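# Roll up the camp table's slatted top

## Task

Starting at the free far end of the camp table's slatted top, roll it up with a fold at every joint between neighbouring slats so it forms a closed roll. Stop once exactly the three slats nearest the robot still lie flat, with the nearest of them still caught under its pair of buttons.

## Robot and tools

Robot: two xArm-850-type arms, left_arm and right_arm. Each carries a sixteen-motor, four-digit hand (index, middle, ring, thumb). right_arm has a right hand and left_arm its mirror image. Bases in the scene frame: left_arm at (+0.044, +0.388, 0) m, right_arm at (+0.014, -0.378, 0) m, both facing +x. A camera stand is behind the arms.

Frames. Scene frame: origin at table-top height midway between the arms, +x out over the table, +z up, left_arm on the +y side. Fixed cameras and the table use it. Each arm reports its hand point position (m), quaternion (wxyz) and velocities in its own base frame. Motion offsets use the current Hand target's own axes: +z runs along the straight fingers toward the tips, +y points out of the palm face, and +x crosses the palm away from the thumb on the right hand but toward the thumb on the left. The hand point sits just beyond the index/middle knuckles, about 6 cm off the palm. A rigid mast behind the wrist on the palm side can strike things.

The 48-number row, used by execute_actions and move. It holds both arms, every value in [-1, 1]. Order: left dx, dy, dz, rx, ry, rz; then 16 left motor goals; left current_limit, left speed; then the same 24 for the right arm. Motor order within each hand: index_mcp, index_abd, index_pip, index_dip, middle_mcp, middle_abd, middle_pip, middle_dip, ring_mcp, ring_abd, ring_pip, ring_dip, thumb_cmc, thumb_axl, thumb_mcp, thumb_ipl.
- Pose numbers are offsets, not poses. They count from that arm's Hand target at the start of the action or move, in its own axes. 1.0 equals 0.6 m of travel or 180 degrees; rx, ry, rz form a single rotation vector. Six zeros means return to or hold the Hand target. Repeating an offset moves the arm further.
- Motor numbers are absolute hinge goals, scaled linearly between each hinge's two stops. Lower values bend the digit. Straight positions: _mcp +0.75, _abd 0.00, _pip +0.58, _dip +0.70, thumb_cmc +0.71, thumb_axl +0.68, thumb_mcp +0.23, thumb_ipl +0.17. A 0 is a real goal, so to keep a hand unchanged, resend its hand_goal, current limit and speed.
- current_limit maps -1 to 0 mA and +1 to 550 mA. speed maps to (speed+1)/2 of 8.5 rad/s. Initial values are +0.4 and -0.6, and the last values sent remain in force.

Tools.
- execute_actions(actions, cameras): actions is a list of actions. Each action is a table of up to 15 rows, each row lasting 1/30 s, so one action lasts 0.5 s. A short table repeats its final row. Every row in an action is measured from that action's starting Hand target. Images come back only when actions is empty or cameras asks for them.
- move(target, speed, blend, blocking, cameras): moves each hand point in a straight line to the target. target is one row or up to 15 rows. All rows are offsets from the same starting Hand targets, not from each other. speed is in m/s, from 0.002 to 1, default 0.25, with turning capped at twice that in rad/s; give one value overall or one per target. blend (m) rounds corners; 0 means stop at each point. The whole move is capped at 10 s. blocking=false returns after about 0.5 s while the move continues.
- wait(seconds 0–10), stop() to brake a running move, zoom_image(camera, region [x0,y0,x1,y1] at most 504×504), clear_fault(arm), read_manual(section), finished_scene(scene=1).
- Cameras: cam_head_left, cam_head_right, cam_high, cam_low (each 896x504) and cam_left_wrist, cam_right_wrist (each 672x504, fisheye).

Control behaviour. Each step, the commanded pose is clipped to within 70 mm and 16 degrees of the measured pose. Hand target is the last commanded pose after clipping, and the next offsets start from it. The hand often stops short of it; a fresh command, even all zeros, asks for it again. To stop pushing on something, command the target back behind the hand point. Avoid paths close to an arm's own base, because they can flip its shoulder posture. Moves do not steer around obstacles, and faster moves overshoot more and hit harder.

Results. Each result gives joint positions, joint torques and the end effector pose and velocity. Hand entries, one per motor in order: hand_goal, hand_measured, hand_current_ma, and hand_state (moving, goal, blocked, overload). A move also gives a move: line with the outcome (done, off_target, moving, held, fault) and its limits (paced = pose clipped, held = steps withheld). Warning lines can include MOTOR HOT, OVER-TEMPERATURE FAULT, HAND FAULT and torque faults.

Things to avoid.
- Joint contact torque over the limits (waist and shoulder 55.8, elbow 46.5, forearm roll 25.1, wrist pitch 15, wrist roll 16.5 N m). Hitting one stops the arm until clear_fault is called.
- Hand motors drawing 495 mA or more for 5 s. They shut off for 10 s.
- Overheating: warnings start at 65 °C and the brakes engage at 80 °C.
- Arms touching or pressing each other, including one hand gripping the other's fingers.
- Slamming or hard pressing on the table.
- Dropping or flinging parts, or pushing anything out of the work area, which fails the task.
- Loose objects may get an occasional push from outside.
- At finished_scene the roll must stay in place without the robot holding it.

Each tool is called after "Request:" in YAML: its name, and indented under it one key for each argument.

## Session

Request:
execute_actions:
  actions: []

Scene clock: 0.00 s.
left_arm: end_effector_position=(+0.7169, -0.1642, +0.3204) hand_goal=(+0.754, +0.000, +0.576, +0.696, +0.754, +0.000, +0.576, +0.696, +0.754, +0.000, +0.576, +0.696, +0.714, +0.678, +0.226, +0.168) hand_measured=(+0.754, +0.000, +0.576, +0.696, +0.754, +0.000, +0.576, +0.696, +0.754, +0.000, +0.576, +0.696, +0.714, +0.678, +0.226, +0.168) hand_current_ma=(+0, +0, +0, +0, +0, +0, +0, +0, +0, +0, +0, +0, +0, +0, +0, +0) hand_state=(goal, goal, goal, goal, goal, goal, goal, goal, goal, goal, goal, goal, goal, goal, goal, goal) hand_current_limit=0.40 hand_speed=-0.60 end_effector_quat_wxyz=(+0.648, +0.700, +0.038, -0.299) | right_arm: end_effector_position=(+0.3958, +0.0626, +0.2873) hand_goal=(+0.754, +0.000, +0.576, +0.696, +0.754, +0.000, +0.576, +0.696, +0.754, +0.000, +0.576, +0.696, +0.714, +0.678, +0.226, +0.168) hand_measured=(+0.754, +0.000, +0.576, +0.696, +0.754, +0.000, +0.576, +0.696, +0.754, +0.000, +0.576, +0.696, +0.714, +0.678, +0.226, +0.168) hand_current_ma=(+0, +0, +0, +0, +0, +0, +0, +0, +0, +0, +0, +0, +0, +0, +0, +0) hand_state=(goal, goal, goal, goal, goal, goal, goal, goal, goal, goal, goal, goal, goal, goal, goal, goal) hand_current_limit=0.40 hand_speed=-0.60 end_effector_quat_wxyz=(+0.026, +0.308, +0.934, +0.180)
Joint positions: left_arm=[0.082 -1.219 -1.873 -1.208 -1.859 -2.663] | right_arm=[-0.194 0.127 -0.418 0.709 -0.558 -0.167]
Joint velocities: within noise
Joint torques (N m): no reading
Motor temperatures (°C): left_arm=[24 23 27 28 27 28] | right_arm=[21 22 25 25 26 25]
Hand target: left_arm +0.7169, -0.1642, +0.3204; +0.648, +0.700, +0.038, -0.299 | right_arm +0.3958, +0.0626, +0.2873; +0.026, +0.308, +0.934, +0.180

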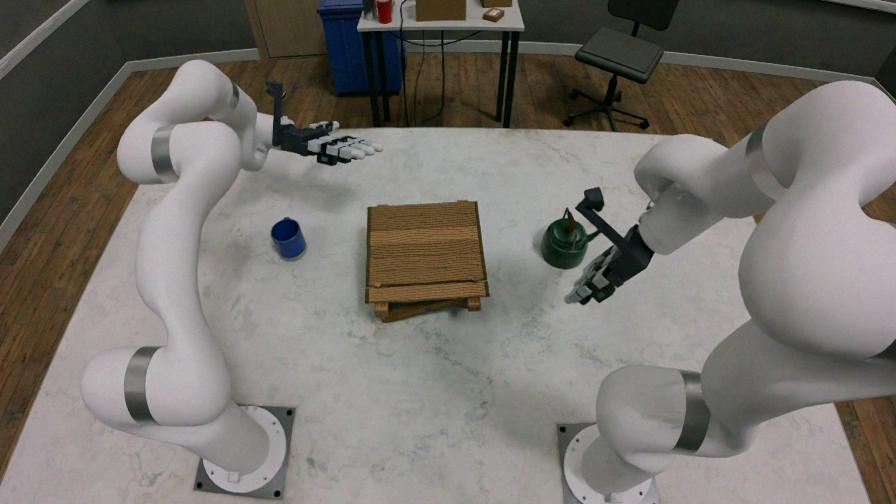

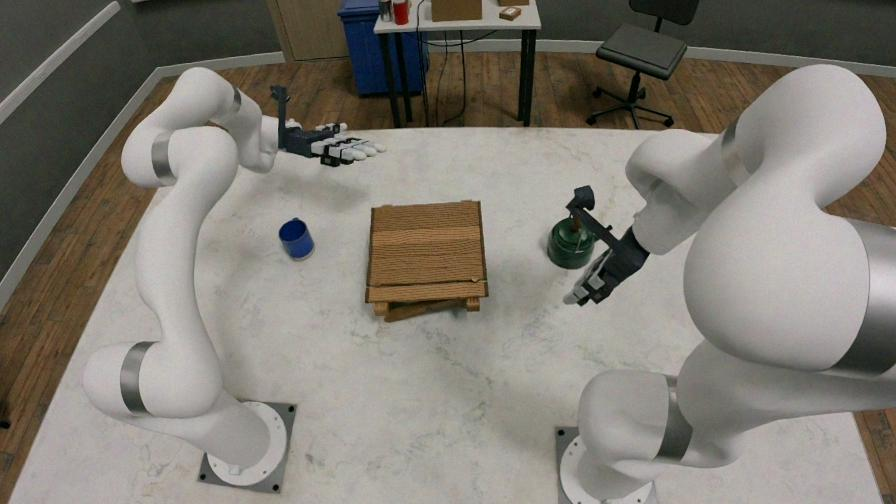

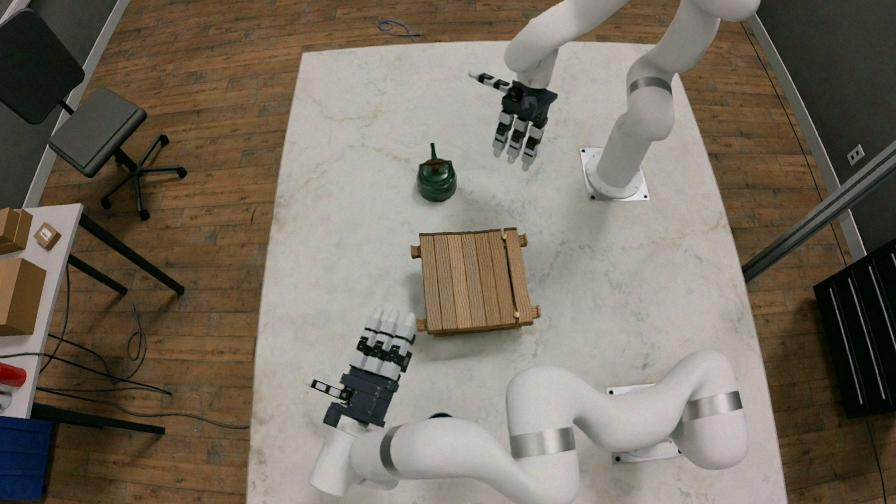

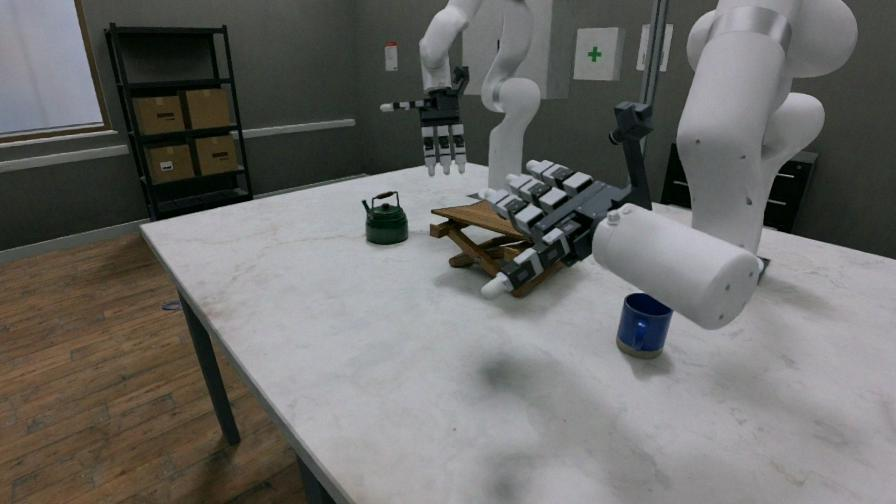

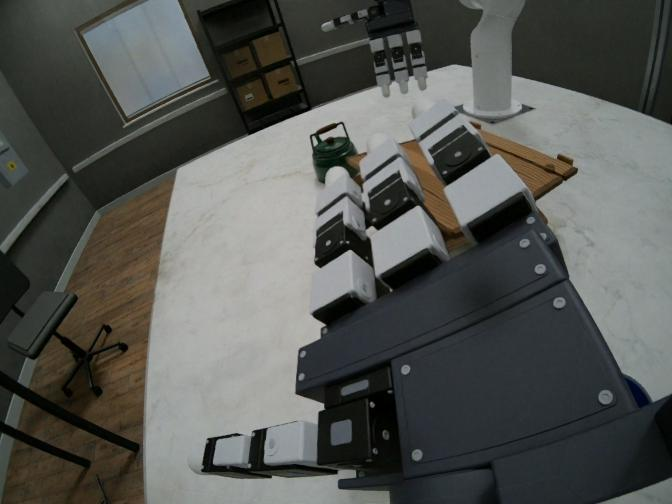

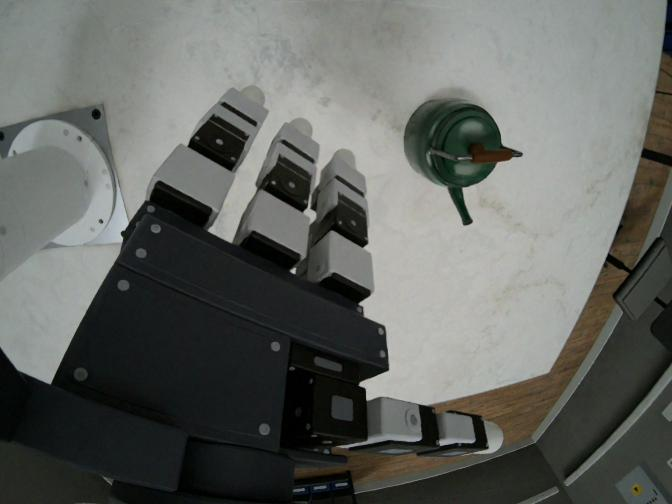

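Request:
zoom_image:
  camera: "cam_head_left"
  region: [340, 180, 520, 340]

Request:
zoom_image:
  camera: "cam_high"
  region: [390, 200, 570, 360]

Request:
zoom_image:
  camera: "cam_low"
  region: [400, 170, 600, 310]

Request:
zoom_image:
  camera: "cam_left_wrist"
  region: [320, 90, 620, 290]

Scaled by 2.800 from the camera's 896x504 image, which has a finer 1280x720 frame.

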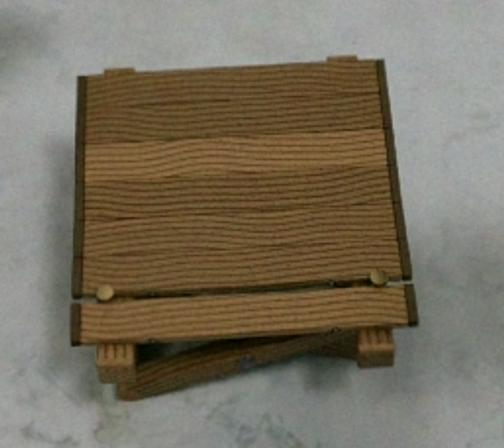

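Scaled by 2.800 from the camera's 896x504 image, which has a finer 1280x720 frame.

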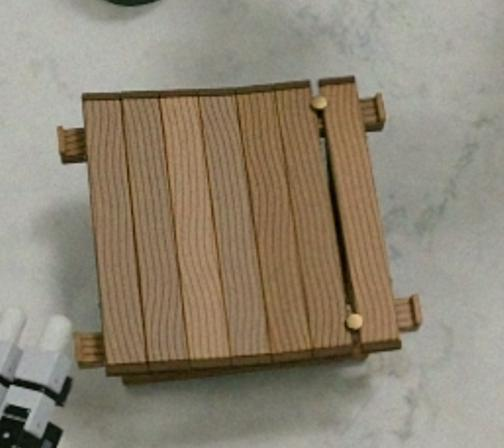

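Scaled by 2.520 from the camera's 896x504 image, which has a finer 1280x720 frame.

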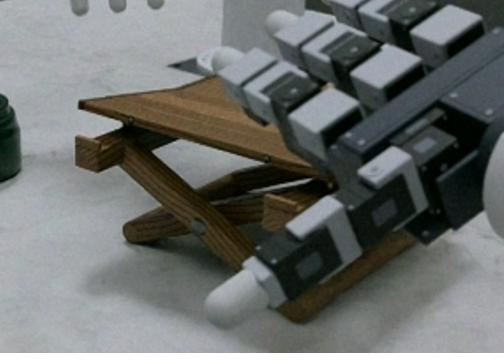

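Scaled by 1.680 from the camera's 672x504 image, which has a finer 960x720 frame.

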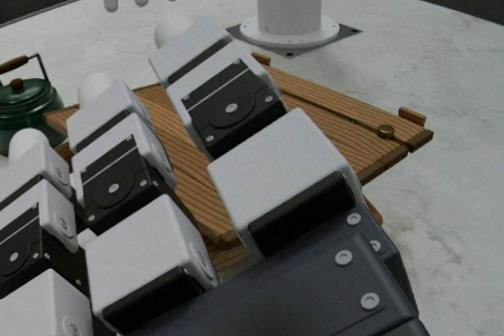

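Request:
move:
  target: [-0.449,-0.011,-0.016,0,0,0,-0.7,0,-0.3,0.3,-0.7,0,-0.3,0.3,-0.7,0,-0.3,0.3,0.714,0.678,0.226,0.168,0.4,-0.6,0,0,0,0,0,0,0.754,0,0.576,0.696,0.754,0,0.576,0.696,0.754,0,0.576,0.696,0.714,0.678,0.226,0.168,0.4,-0.6]
  speed: 0.2
  cameras: ["cam_left_wrist","cam_low","cam_high"]

Scene clock: 13.60 s.
left_arm: end_effector_position=(+0.4971, -0.0645, +0.4404) hand_goal=(-0.700, +0.000, -0.300, +0.300, -0.700, +0.000, -0.300, +0.300, -0.700, +0.000, -0.300, +0.300, +0.714, +0.678, +0.226, +0.168) hand_measured=(-0.700, +0.000, -0.300, +0.302, -0.700, +0.000, -0.300, +0.302, -0.700, +0.000, -0.300, +0.302, +0.720, +0.678, +0.226, +0.168) hand_current_ma=(-2, +0, +1, +7, -2, +0, +1, +8, -2, +0, +1, +8, +22, -2, -1, -1) hand_state=(goal, goal, goal, goal, goal, goal, goal, goal, goal, goal, goal, goal, goal, goal, goal, goal) hand_current_limit=0.40 hand_speed=-0.60 end_effector_quat_wxyz=(+0.648, +0.700, +0.038, -0.299) | right_arm: end_effector_position=(+0.3958, +0.0626, +0.2873) hand_goal=(+0.754, +0.000, +0.576, +0.696, +0.754, +0.000, +0.576, +0.696, +0.754, +0.000, +0.576, +0.696, +0.714, +0.678, +0.226, +0.168) hand_measured=(+0.754, +0.000, +0.576, +0.696, +0.754, +0.000, +0.576, +0.696, +0.754, +0.000, +0.576, +0.696, +0.714, +0.678, +0.224, +0.168) hand_current_ma=(+0, +0, +0, +0, +0, +0, +0, +0, +0, +0, +0, +0, +0, -1, -2, +0) hand_state=(goal, goal, goal, goal, goal, goal, goal, goal, goal, goal, goal, goal, goal, goal, goal, goal) hand_current_limit=0.40 hand_speed=-0.60 end_effector_quat_wxyz=(+0.026, +0.308, +0.934, +0.180)
Joint positions: left_arm=[0.299 -0.603 -1.068 -0.956 -1.872 -2.433] | right_arm=[-0.194 0.127 -0.418 0.709 -0.558 -0.167]
Joint torques (N m): left_arm=[1.53 30.33 -20.15 0.37 -1.8 0.35] | right_arm=[-1.08 5.91 -12.43 1.18 0.07 0.12]
Hand target: left_arm +0.4970, -0.0645, +0.4405; +0.648, +0.700, +0.038, -0.299 | right_arm +0.3958, +0.0626, +0.2873; +0.026, +0.308, +0.934, +0.180
Off the commanded pose: left_arm 0.000 m, 0 deg | right_arm 0.000 m, 0 deg.
move: done
camera_calibration:
cam_left_wrist: T_world_to_cam=[[-0.898515, 0.351022, -0.263541, 0.555525], [0.427078, 0.560474, -0.709558, 0.101044], [-0.101362, -0.750101, -0.653509, 0.420411], [0, 0, 0, 1]] pos_world=[0.498607, 0.0637167, 0.492843]
Images, in order (width x height): cam_high 896x504, cam_low 896x504, cam_left_wrist 672x504.

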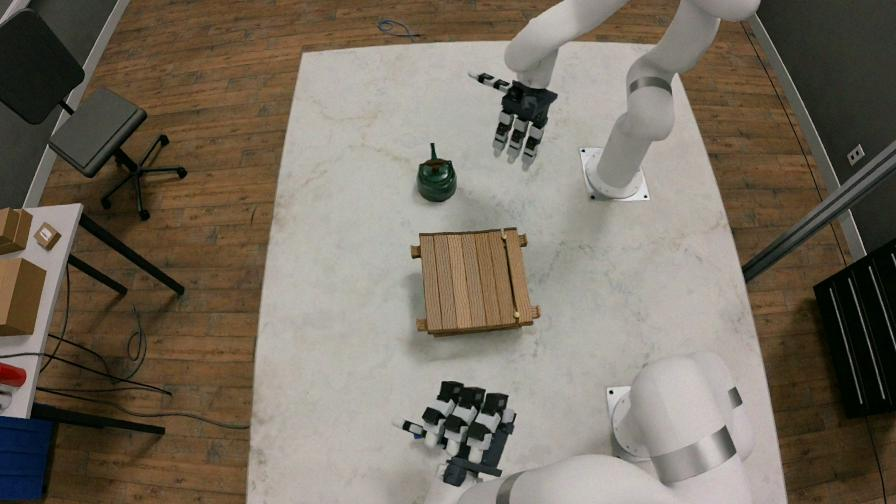

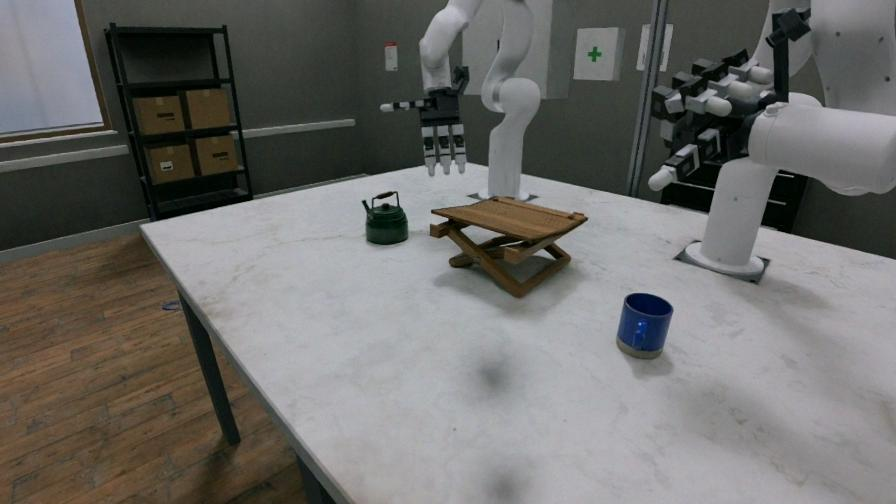

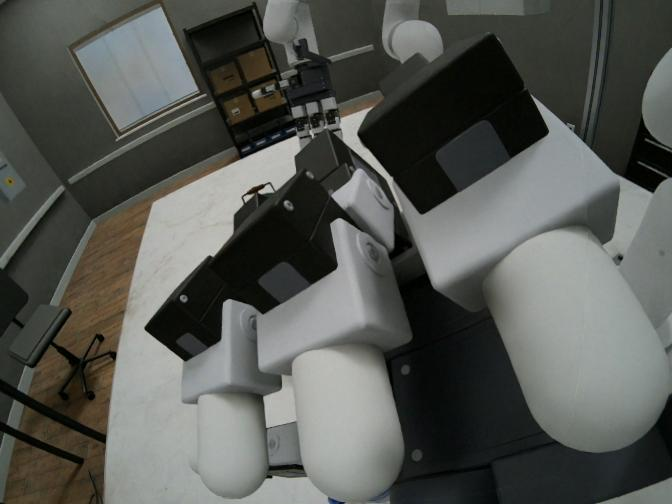

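Request:
zoom_image:
  camera: "cam_low"
  region: [420, 180, 600, 310]

Request:
zoom_image:
  camera: "cam_high"
  region: [400, 215, 550, 345]

Scaled by 2.800 from the camera's 896x504 image, which has a finer 1280x720 frame.

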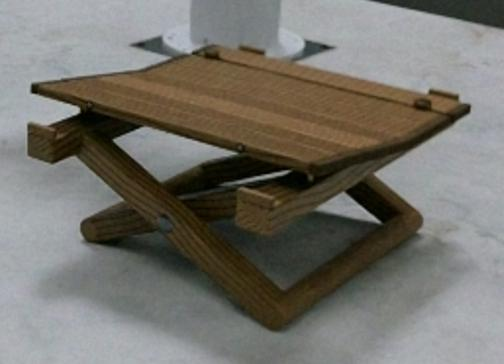

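Scaled by 3.360 from the camera's 896x504 image, which has a finer 1280x720 frame.

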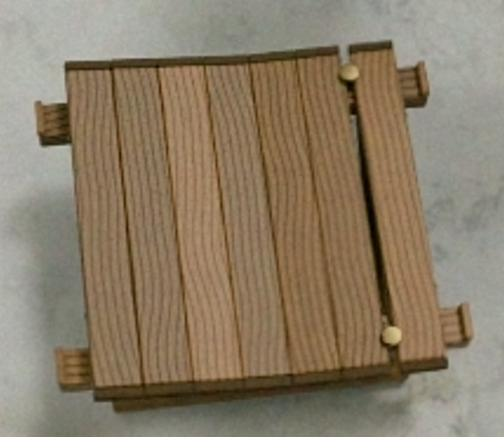

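Request:
move:
  target: [0.372,0.117,0.2475,0.5228,-0.1927,0.4075,0.754,0,0.576,0.696,0.754,0,0.576,0.696,0.754,0,0.576,0.696,0.714,0.678,0.226,0.168,0.4,-0.6,0,0,0,0,0,0,0.754,0,0.576,0.696,0.754,0,0.576,0.696,0.754,0,0.576,0.696,0.714,0.678,0.226,0.168,0.4,-0.6]
  speed: 0.3
  cameras: ["all"]

Scene clock: 32.57 s.
left_arm: end_effector_position=(+0.6560, -0.2879, +0.4008) hand_goal=(+0.754, +0.000, +0.576, +0.696, +0.754, +0.000, +0.576, +0.696, +0.754, +0.000, +0.576, +0.696, +0.714, +0.678, +0.226, +0.168) hand_measured=(+0.756, +0.000, +0.576, +0.694, +0.756, +0.000, +0.576, +0.694, +0.756, +0.000, +0.576, +0.694, +0.718, +0.678, +0.224, +0.168) hand_current_ma=(+4, +0, +0, -7, +5, +0, +0, -8, +4, +0, +0, -8, +10, -2, -9, -1) hand_state=(goal, goal, goal, goal, goal, goal, goal, goal, goal, goal, goal, goal, goal, goal, goal, goal) hand_current_limit=0.40 hand_speed=-0.60 end_effector_quat_wxyz=(+0.000, +0.707, -0.707, +0.000) | right_arm: end_effector_position=(+0.3958, +0.0626, +0.2873) hand_goal=(+0.754, +0.000, +0.576, +0.696, +0.754, +0.000, +0.576, +0.696, +0.754, +0.000, +0.576, +0.696, +0.714, +0.678, +0.226, +0.168) hand_measured=(+0.754, +0.000, +0.576, +0.696, +0.754, +0.000, +0.576, +0.696, +0.754, +0.000, +0.576, +0.696, +0.714, +0.678, +0.224, +0.168) hand_current_ma=(+0, +0, +0, +0, +0, +0, +0, +0, +0, +0, +0, +0, +0, -1, -2, +0) hand_state=(goal, goal, goal, goal, goal, goal, goal, goal, goal, goal, goal, goal, goal, goal, goal, goal) hand_current_limit=0.40 hand_speed=-0.60 end_effector_quat_wxyz=(+0.026, +0.308, +0.934, +0.180)
Joint positions: left_arm=[-0.344 -1.06 -2.439 0 -1.379 -1.915] | right_arm=[-0.194 0.127 -0.418 0.709 -0.558 -0.167]
Joint torques (N m): left_arm=[-1.63 35.87 -34.47 2.33 0.49 0.41] | right_arm=[-0.94 6.43 -12 1.43 -0.09 0.19]
Hand target: left_arm +0.6560, -0.2880, +0.4008; +0.000, +0.707, -0.707, +0.000 | right_arm +0.3958, +0.0626, +0.2873; +0.026, +0.308, +0.934, +0.180
Off the commanded pose: left_arm 0.000 m, 0 deg | right_arm 0.000 m, 0 deg.
move: done
camera_calibration:
cam_left_wrist: T_world_to_cam=[[0.684104, 0.729384, 0.000123456, -0.268676], [0.526995, -0.494397, 0.691265, -0.800331], [0.504259, -0.472832, -0.722601, -0.0467579], [0, 0, 0, 1]] pos_world=[0.629152, -0.221822, 0.519487]

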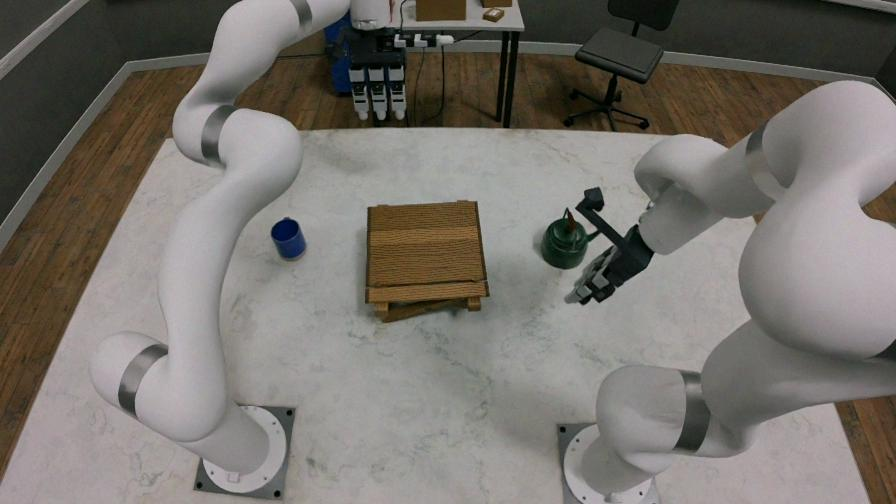

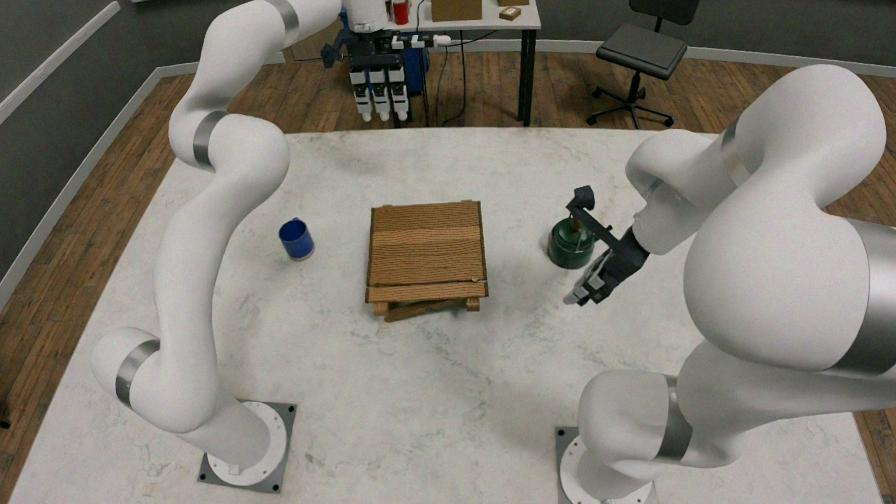

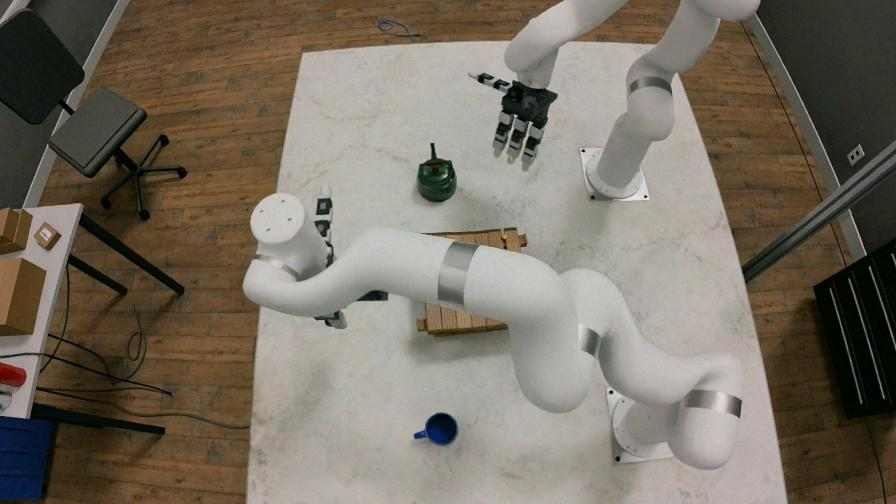

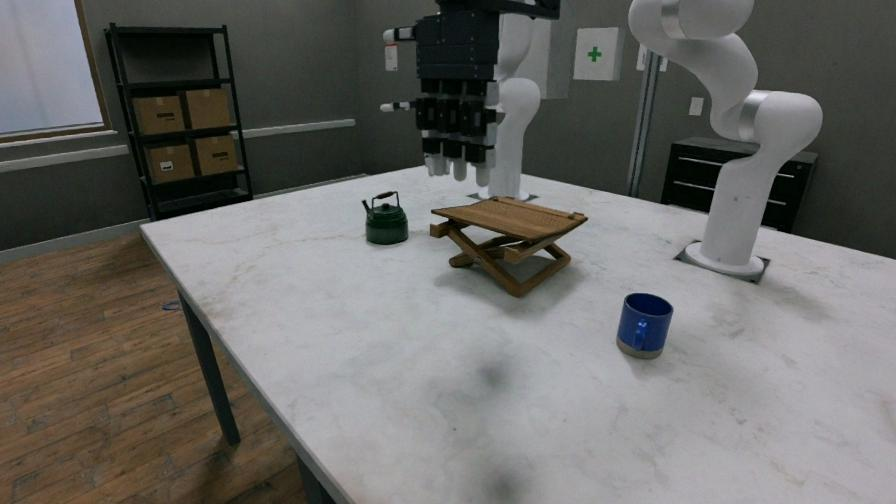

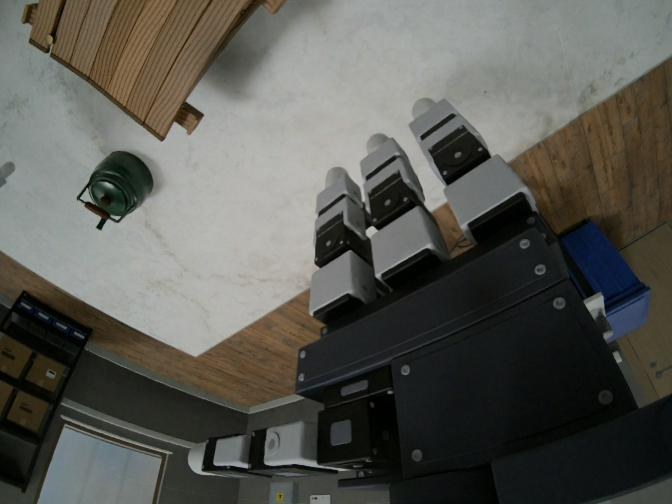

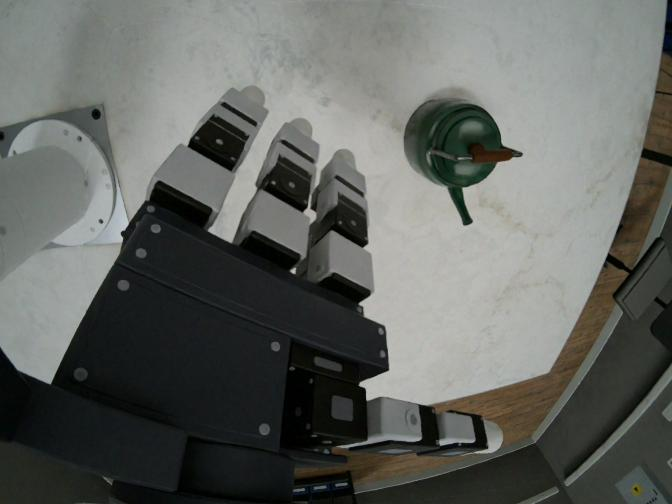

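Request:
zoom_image:
  camera: "cam_left_wrist"
  region: [10, 0, 290, 180]

Scaled by 1.800 from the camera's 672x504 image, which has a finer 960x720 frame.

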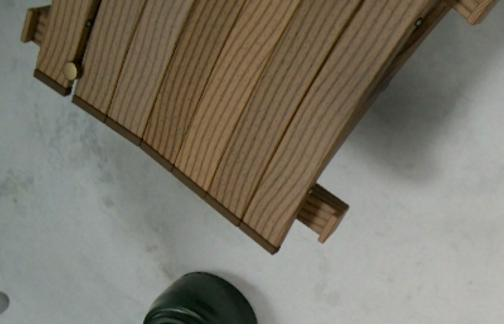

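Request:
move:
  target: [0.1717,0.075,0.235,0,0,-0.0244,0.616,0,-0.153,0.261,0.616,0,-0.153,0.261,0.616,0,-0.153,0.261,-0.571,0.678,0.226,0.168,0.4,-0.6,0,0,0,0,0,0,0.754,0,0.576,0.696,0.754,0,0.576,0.696,0.754,0,0.576,0.696,0.714,0.678,0.226,0.168,0.4,-0.6]
  speed: 0.25
  cameras: ["cam_left_wrist","cam_low","cam_high","cam_head_left"]

Scene clock: 51.23 s.
left_arm: end_effector_position=(+0.6110, -0.3909, +0.2599) hand_goal=(+0.616, +0.000, -0.152, +0.262, +0.616, +0.000, -0.152, +0.262, +0.616, +0.000, -0.152, +0.262, -0.570, +0.678, +0.226, +0.168) hand_measured=(+0.620, +0.000, -0.144, +0.266, +0.622, +0.000, -0.146, +0.266, +0.620, +0.000, -0.144, +0.266, -0.566, +0.678, +0.224, +0.168) hand_current_ma=(+16, +0, +25, +10, +19, +0, +21, +13, +17, +0, +27, +12, +10, -2, -11, -1) hand_state=(goal, goal, goal, goal, goal, goal, goal, goal, goal, goal, goal, goal, goal, goal, goal, goal) hand_current_limit=0.40 hand_speed=-0.60 end_effector_quat_wxyz=(+0.000, +0.734, -0.679, +0.000) | right_arm: end_effector_position=(+0.3958, +0.0626, +0.2873) hand_goal=(+0.754, +0.000, +0.576, +0.696, +0.754, +0.000, +0.576, +0.696, +0.754, +0.000, +0.576, +0.696, +0.714, +0.678, +0.226, +0.168) hand_measured=(+0.754, +0.000, +0.576, +0.696, +0.754, +0.000, +0.576, +0.696, +0.754, +0.000, +0.576, +0.696, +0.714, +0.678, +0.224, +0.168) hand_current_ma=(+0, +0, +0, +0, +0, +0, +0, +0, +0, +0, +0, +0, +0, -1, -2, +0) hand_state=(goal, goal, goal, goal, goal, goal, goal, goal, goal, goal, goal, goal, goal, goal, goal, goal) hand_current_limit=0.40 hand_speed=-0.60 end_effector_quat_wxyz=(+0.026, +0.308, +0.934, +0.180)
Joint positions: left_arm=[-0.48 -1.048 -2.105 0 -1.057 -2.128] | right_arm=[-0.194 0.127 -0.418 0.709 -0.558 -0.167]
Joint torques (N m): left_arm=[-2.72 39.61 -34.06 1.41 0.41 -0.25] | right_arm=[-1.78 8.61 -12.34 0.99 0.05 0.14]
Hand target: left_arm +0.6110, -0.3910, +0.2598; +0.000, +0.734, -0.679, +0.000 | right_arm +0.3958, +0.0626, +0.2873; +0.026, +0.308, +0.934, +0.180
Off the commanded pose: left_arm 0.000 m, 0 deg | right_arm 0.000 m, 0 deg.
move: done
camera_calibration:
cam_left_wrist: T_world_to_cam=[[0.626363, 0.779532, 0.000237273, -0.107939], [0.56316, -0.452716, 0.691302, -0.735973], [0.538999, -0.432873, -0.722565, -0.180217], [0, 0, 0, 1]] pos_world=[0.579216, -0.327057, 0.378587]
Images, in order (width x height): cam_head_left 896x504, cam_high 896x504, cam_low 896x504, cam_left_wrist 672x504.

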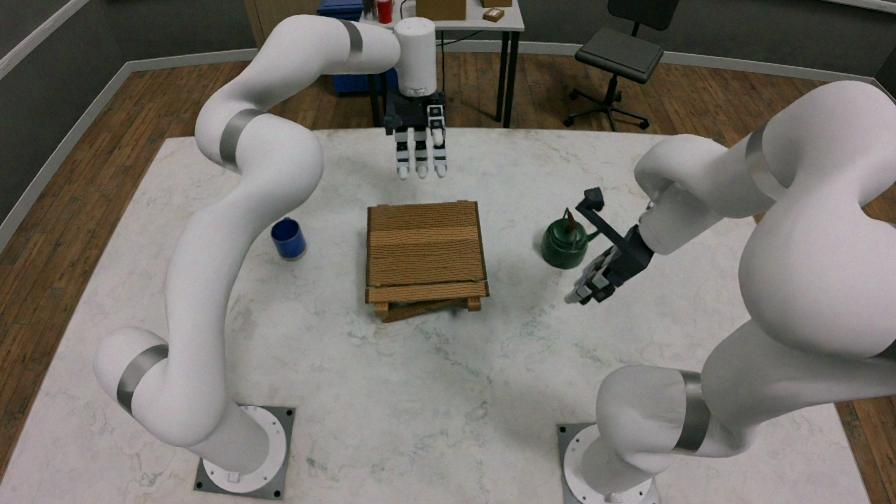

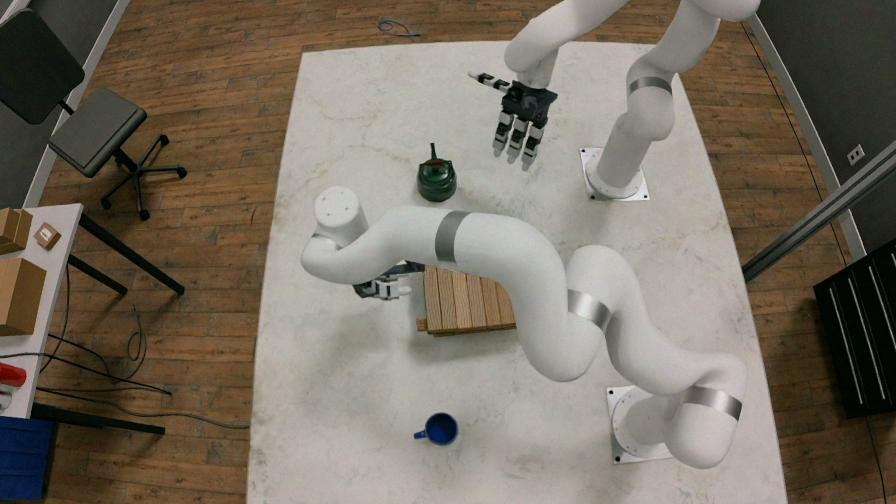

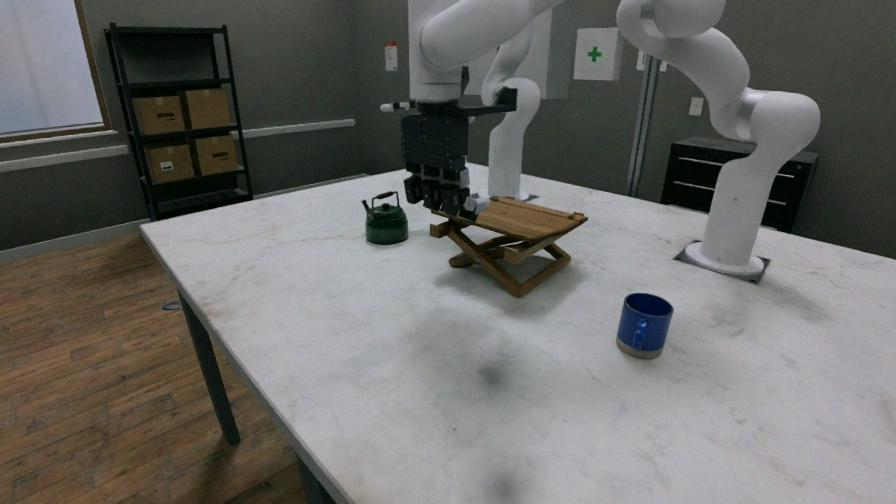

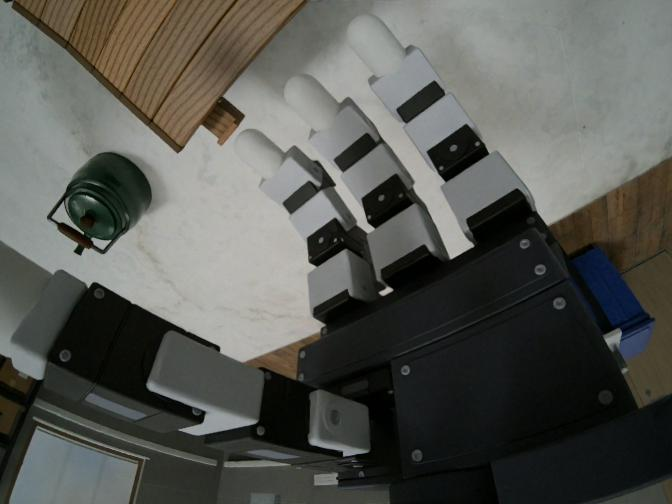

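Request:
move:
  target:
    - [0,0,0.2,0,0,0,0.616,0,-0.153,0.261,0.616,0,-0.153,0.261,0.616,0,-0.153,0.261,-0.571,0.678,0.226,0.168,0.4,-0.6,0,0,0,0,0,0,0.754,0,0.576,0.696,0.754,0,0.576,0.696,0.754,0,0.576,0.696,0.714,0.678,0.226,0.168,0.4,-0.6]
    - [0,0.0833,0.2,0,0,0,0.616,0,-0.153,0.261,0.616,0,-0.153,0.261,0.616,0,-0.153,0.261,-0.571,0.678,0.226,0.168,0.4,-0.6,0,0,0,0,0,0,0.754,0,0.576,0.696,0.754,0,0.576,0.696,0.754,0,0.576,0.696,0.714,0.678,0.226,0.168,0.4,-0.6]
  speed: 0.12
  cameras: ["cam_left_wrist","cam_low","cam_head_left"]

Request:
zoom_image:
  camera: "cam_low"
  region: [380, 150, 620, 310]

Scene clock: 55.53 s.
left_arm: end_effector_position=(+0.5612, -0.3948, +0.1398) hand_goal=(+0.616, +0.000, -0.152, +0.262, +0.616, +0.000, -0.152, +0.262, +0.616, +0.000, -0.152, +0.262, -0.570, +0.678, +0.226, +0.168) hand_measured=(+0.632, +0.004, -0.152, +0.258, +0.620, +0.000, -0.146, +0.266, +0.620, +0.000, -0.144, +0.266, -0.568, +0.678, +0.224, +0.168) hand_current_ma=(+69, +12, +0, -17, +18, +0, +20, +13, +16, +0, +26, +12, +9, -2, -11, -1) hand_state=(goal, goal, goal, goal, goal, goal, goal, goal, goal, goal, goal, goal, goal, goal, goal, goal) hand_current_limit=0.40 hand_speed=-0.60 end_effector_quat_wxyz=(+0.000, +0.734, -0.679, +0.000) | right_arm: end_effector_position=(+0.3958, +0.0626, +0.2873) hand_goal=(+0.754, +0.000, +0.576, +0.696, +0.754, +0.000, +0.576, +0.696, +0.754, +0.000, +0.576, +0.696, +0.714, +0.678, +0.226, +0.168) hand_measured=(+0.754, +0.000, +0.576, +0.696, +0.754, +0.000, +0.576, +0.696, +0.754, +0.000, +0.576, +0.696, +0.714, +0.678, +0.224, +0.168) hand_current_ma=(+0, +0, +0, +0, +0, +0, +0, +0, +0, +0, +0, +0, +0, -1, -2, +0) hand_state=(goal, goal, goal, goal, goal, goal, goal, goal, goal, goal, goal, goal, goal, goal, goal, goal) hand_current_limit=0.40 hand_speed=-0.60 end_effector_quat_wxyz=(+0.026, +0.308, +0.934, +0.180)
Joint positions: left_arm=[-0.516 -1.041 -1.811 0 -0.77 -2.164] | right_arm=[-0.194 0.127 -0.418 0.709 -0.558 -0.167]
Joint torques (N m): left_arm=[-3.44 37.06 -25.8 1.47 -0.21 -0.06] | right_arm=[-1.25 5.98 -11.96 1.59 0.04 0.24]
Hand target: left_arm +0.5612, -0.3948, +0.1398; +0.000, +0.734, -0.679, +0.000 | right_arm +0.3958, +0.0626, +0.2873; +0.026, +0.308, +0.934, +0.180
Off the commanded pose: left_arm 0.000 m, 0 deg | right_arm 0.000 m, 0 deg.
move: done
camera_calibration:
cam_left_wrist: T_world_to_cam=[[0.626328, 0.779559, 0.000193229, -0.0735601], [0.563236, -0.452697, 0.691253, -0.626735], [0.53896, -0.432842, -0.722613, -0.241844], [0, 0, 0, 1]] pos_world=[0.529416, -0.331057, 0.258487]
Images, in order (width x height): cam_head_left 896x504, cam_low 896x504, cam_left_wrist 672x504.

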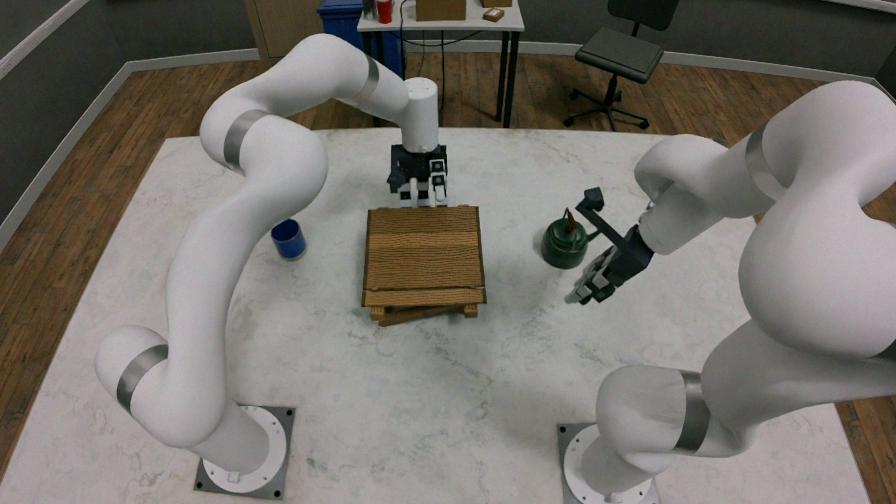

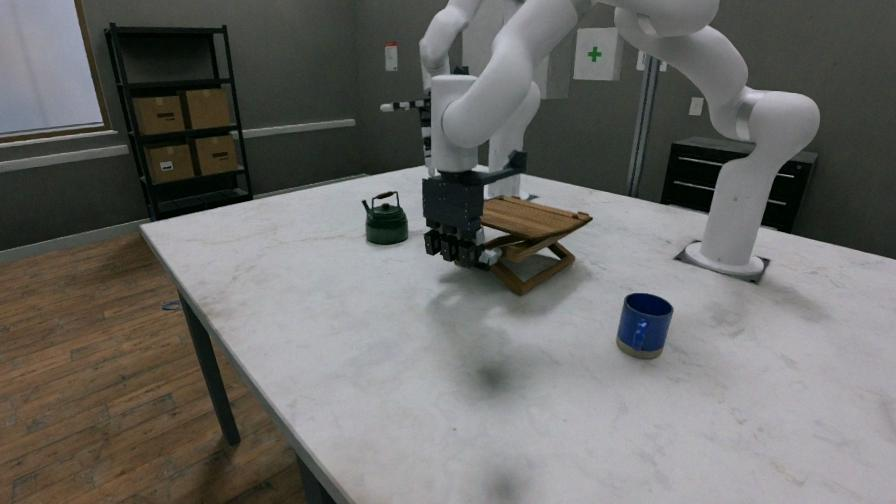

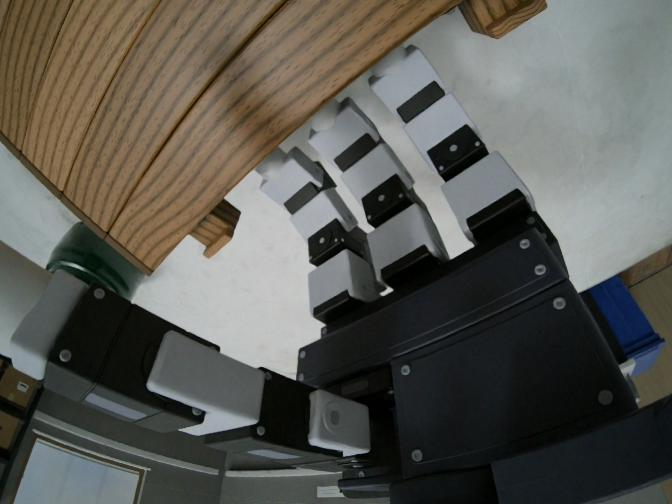

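Scaled by 2.100 from the camera's 896x504 image, which has a finer 1280x720 frame.

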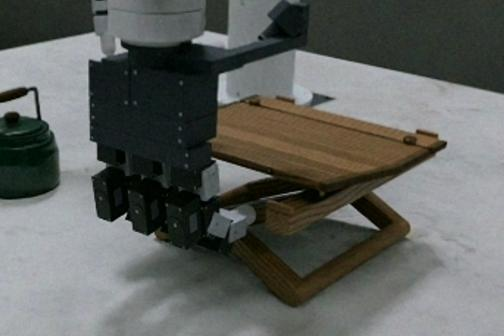

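Request:
zoom_image:
  camera: "cam_head_left"
  region: [340, 180, 520, 340]

Scaled by 2.800 from the camera's 896x504 image, which has a finer 1280x720 frame.

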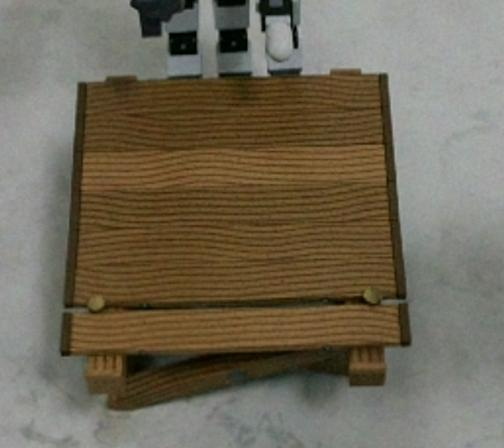

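Request:
move:
  target:
    - [0,-0.075,0,0,0,0,0.616,0,-0.153,0.261,0.616,0,-0.153,0.261,0.616,0,-0.153,0.261,-0.571,0.678,0.226,0.168,0.4,-0.6,0,0,0,0,0,0,0.754,0,0.576,0.696,0.754,0,0.576,0.696,0.754,0,0.576,0.696,0.714,0.678,0.226,0.168,0.4,-0.6]
    - [0,-0.075,-0.070,0,0,0,0.616,0,-0.153,0.261,0.616,0,-0.153,0.261,0.616,0,-0.153,0.261,-0.571,0.678,0.226,0.168,0.4,-0.6,0,0,0,0,0,0,0.754,0,0.576,0.696,0.754,0,0.576,0.696,0.754,0,0.576,0.696,0.714,0.678,0.226,0.168,0.4,-0.6]
    - [0,0.02,-0.07,0,0,0,0.616,0,-0.153,0.261,0.616,0,-0.153,0.261,0.616,0,-0.153,0.261,-0.571,0.678,0.226,0.168,0.4,-0.6,0,0,0,0,0,0,0.754,0,0.576,0.696,0.754,0,0.576,0.696,0.754,0,0.576,0.696,0.714,0.678,0.226,0.168,0.4,-0.6]
  speed: 0.1
  cameras: ["cam_left_wrist","cam_low","cam_head_left"]

Request:
zoom_image:
  camera: "cam_low"
  region: [380, 150, 620, 310]

Request:
zoom_image:
  camera: "cam_left_wrist"
  region: [100, 0, 500, 300]

Scene clock: 64.40 s.
left_arm: end_effector_position=(+0.5493, -0.3958, +0.1817) hand_goal=(+0.616, +0.000, -0.152, +0.262, +0.616, +0.000, -0.152, +0.262, +0.616, +0.000, -0.152, +0.262, -0.570, +0.678, +0.226, +0.168) hand_measured=(+0.628, +0.004, -0.146, +0.262, +0.628, +0.000, -0.146, +0.266, +0.630, +0.000, -0.144, +0.266, -0.568, +0.678, +0.224, +0.168) hand_current_ma=(+44, +9, +23, +1, +52, +0, +20, +13, +54, +0, +29, +12, +9, -2, -11, -1) hand_state=(goal, goal, goal, goal, goal, goal, goal, goal, goal, goal, goal, goal, goal, goal, goal, goal) hand_current_limit=0.40 hand_speed=-0.60 end_effector_quat_wxyz=(+0.000, +0.734, -0.679, +0.000) | right_arm: end_effector_position=(+0.3958, +0.0626, +0.2873) hand_goal=(+0.754, +0.000, +0.576, +0.696, +0.754, +0.000, +0.576, +0.696, +0.754, +0.000, +0.576, +0.696, +0.714, +0.678, +0.226, +0.168) hand_measured=(+0.754, +0.000, +0.576, +0.696, +0.754, +0.000, +0.576, +0.696, +0.754, +0.000, +0.576, +0.696, +0.714, +0.678, +0.224, +0.168) hand_current_ma=(+0, +0, +0, +0, +0, +0, +0, +0, +0, +0, +0, +0, +0, -1, -2, +0) hand_state=(goal, goal, goal, goal, goal, goal, goal, goal, goal, goal, goal, goal, goal, goal, goal, goal) hand_current_limit=0.40 hand_speed=-0.60 end_effector_quat_wxyz=(+0.026, +0.308, +0.934, +0.180)
Joint positions: left_arm=[-0.525 -0.959 -1.767 0 -0.807 -2.173] | right_arm=[-0.194 0.127 -0.418 0.709 -0.558 -0.167]
Joint torques (N m): left_arm=[-1.68 37.79 -28.32 1.03 0.15 -0.2] | right_arm=[-3.64 6.52 -12.96 1.55 0.08 0.26]
Hand target: left_arm +0.5493, -0.3958, +0.1818; +0.000, +0.734, -0.679, +0.000 | right_arm +0.3958, +0.0626, +0.2873; +0.026, +0.308, +0.934, +0.180
Off the commanded pose: left_arm 0.000 m, 0 deg | right_arm 0.000 m, 0 deg.
move: done
camera_calibration:
cam_left_wrist: T_world_to_cam=[[0.626328, 0.779559, 0.000193229, -0.0654133], [0.563236, -0.452697, 0.691253, -0.649472], [0.53896, -0.432842, -0.722613, -0.20547], [0, 0, 0, 1]] pos_world=[0.517516, -0.331957, 0.300487]
Images, in order (width x height): cam_head_left 896x504, cam_low 896x504, cam_left_wrist 672x504.

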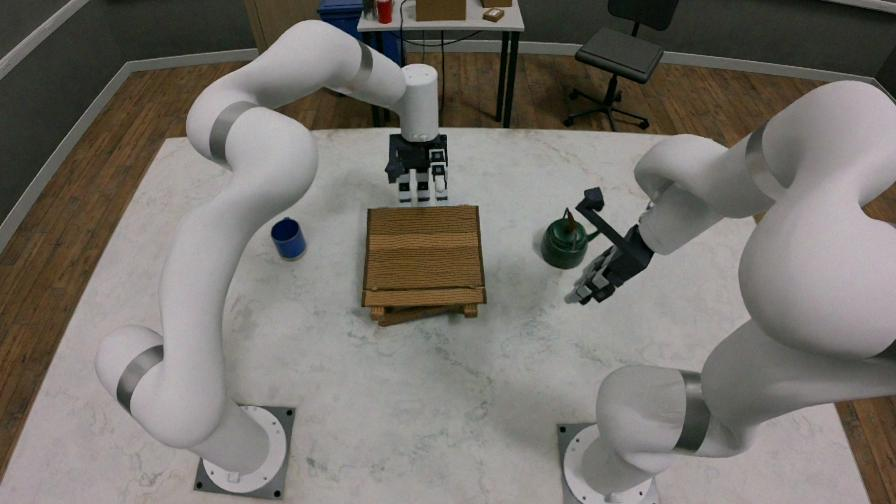

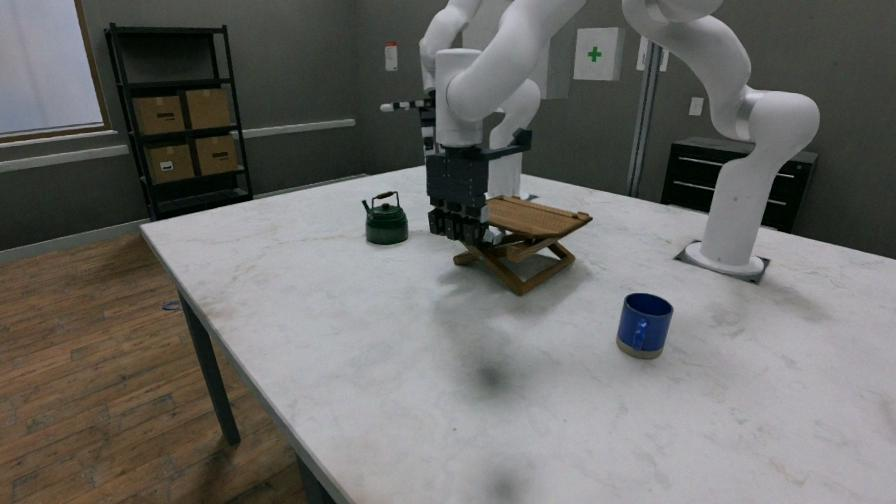

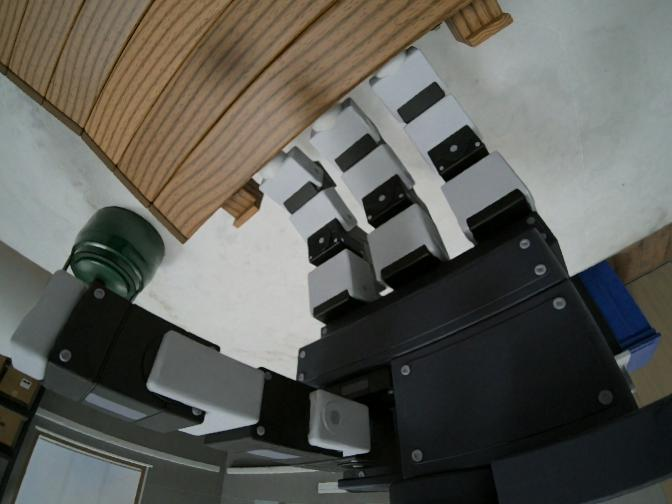

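Scaled by 2.100 from the camera's 896x504 image, which has a finer 1280x720 frame.

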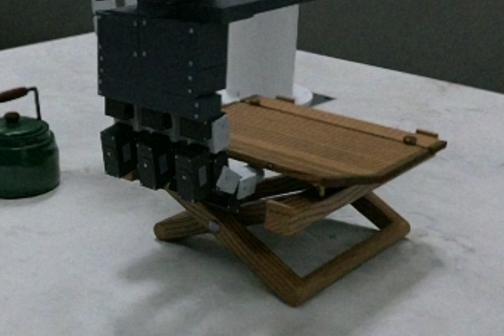

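Scaled by 1.260 from the camera's 672x504 image, which has a finer 960x720 frame.

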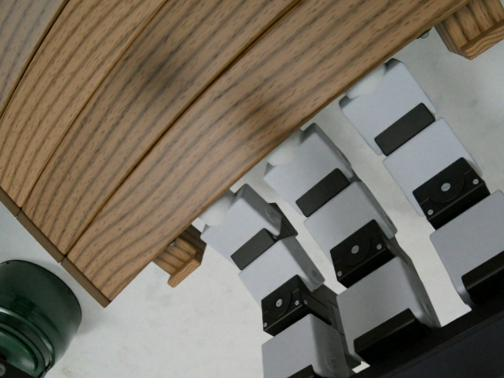

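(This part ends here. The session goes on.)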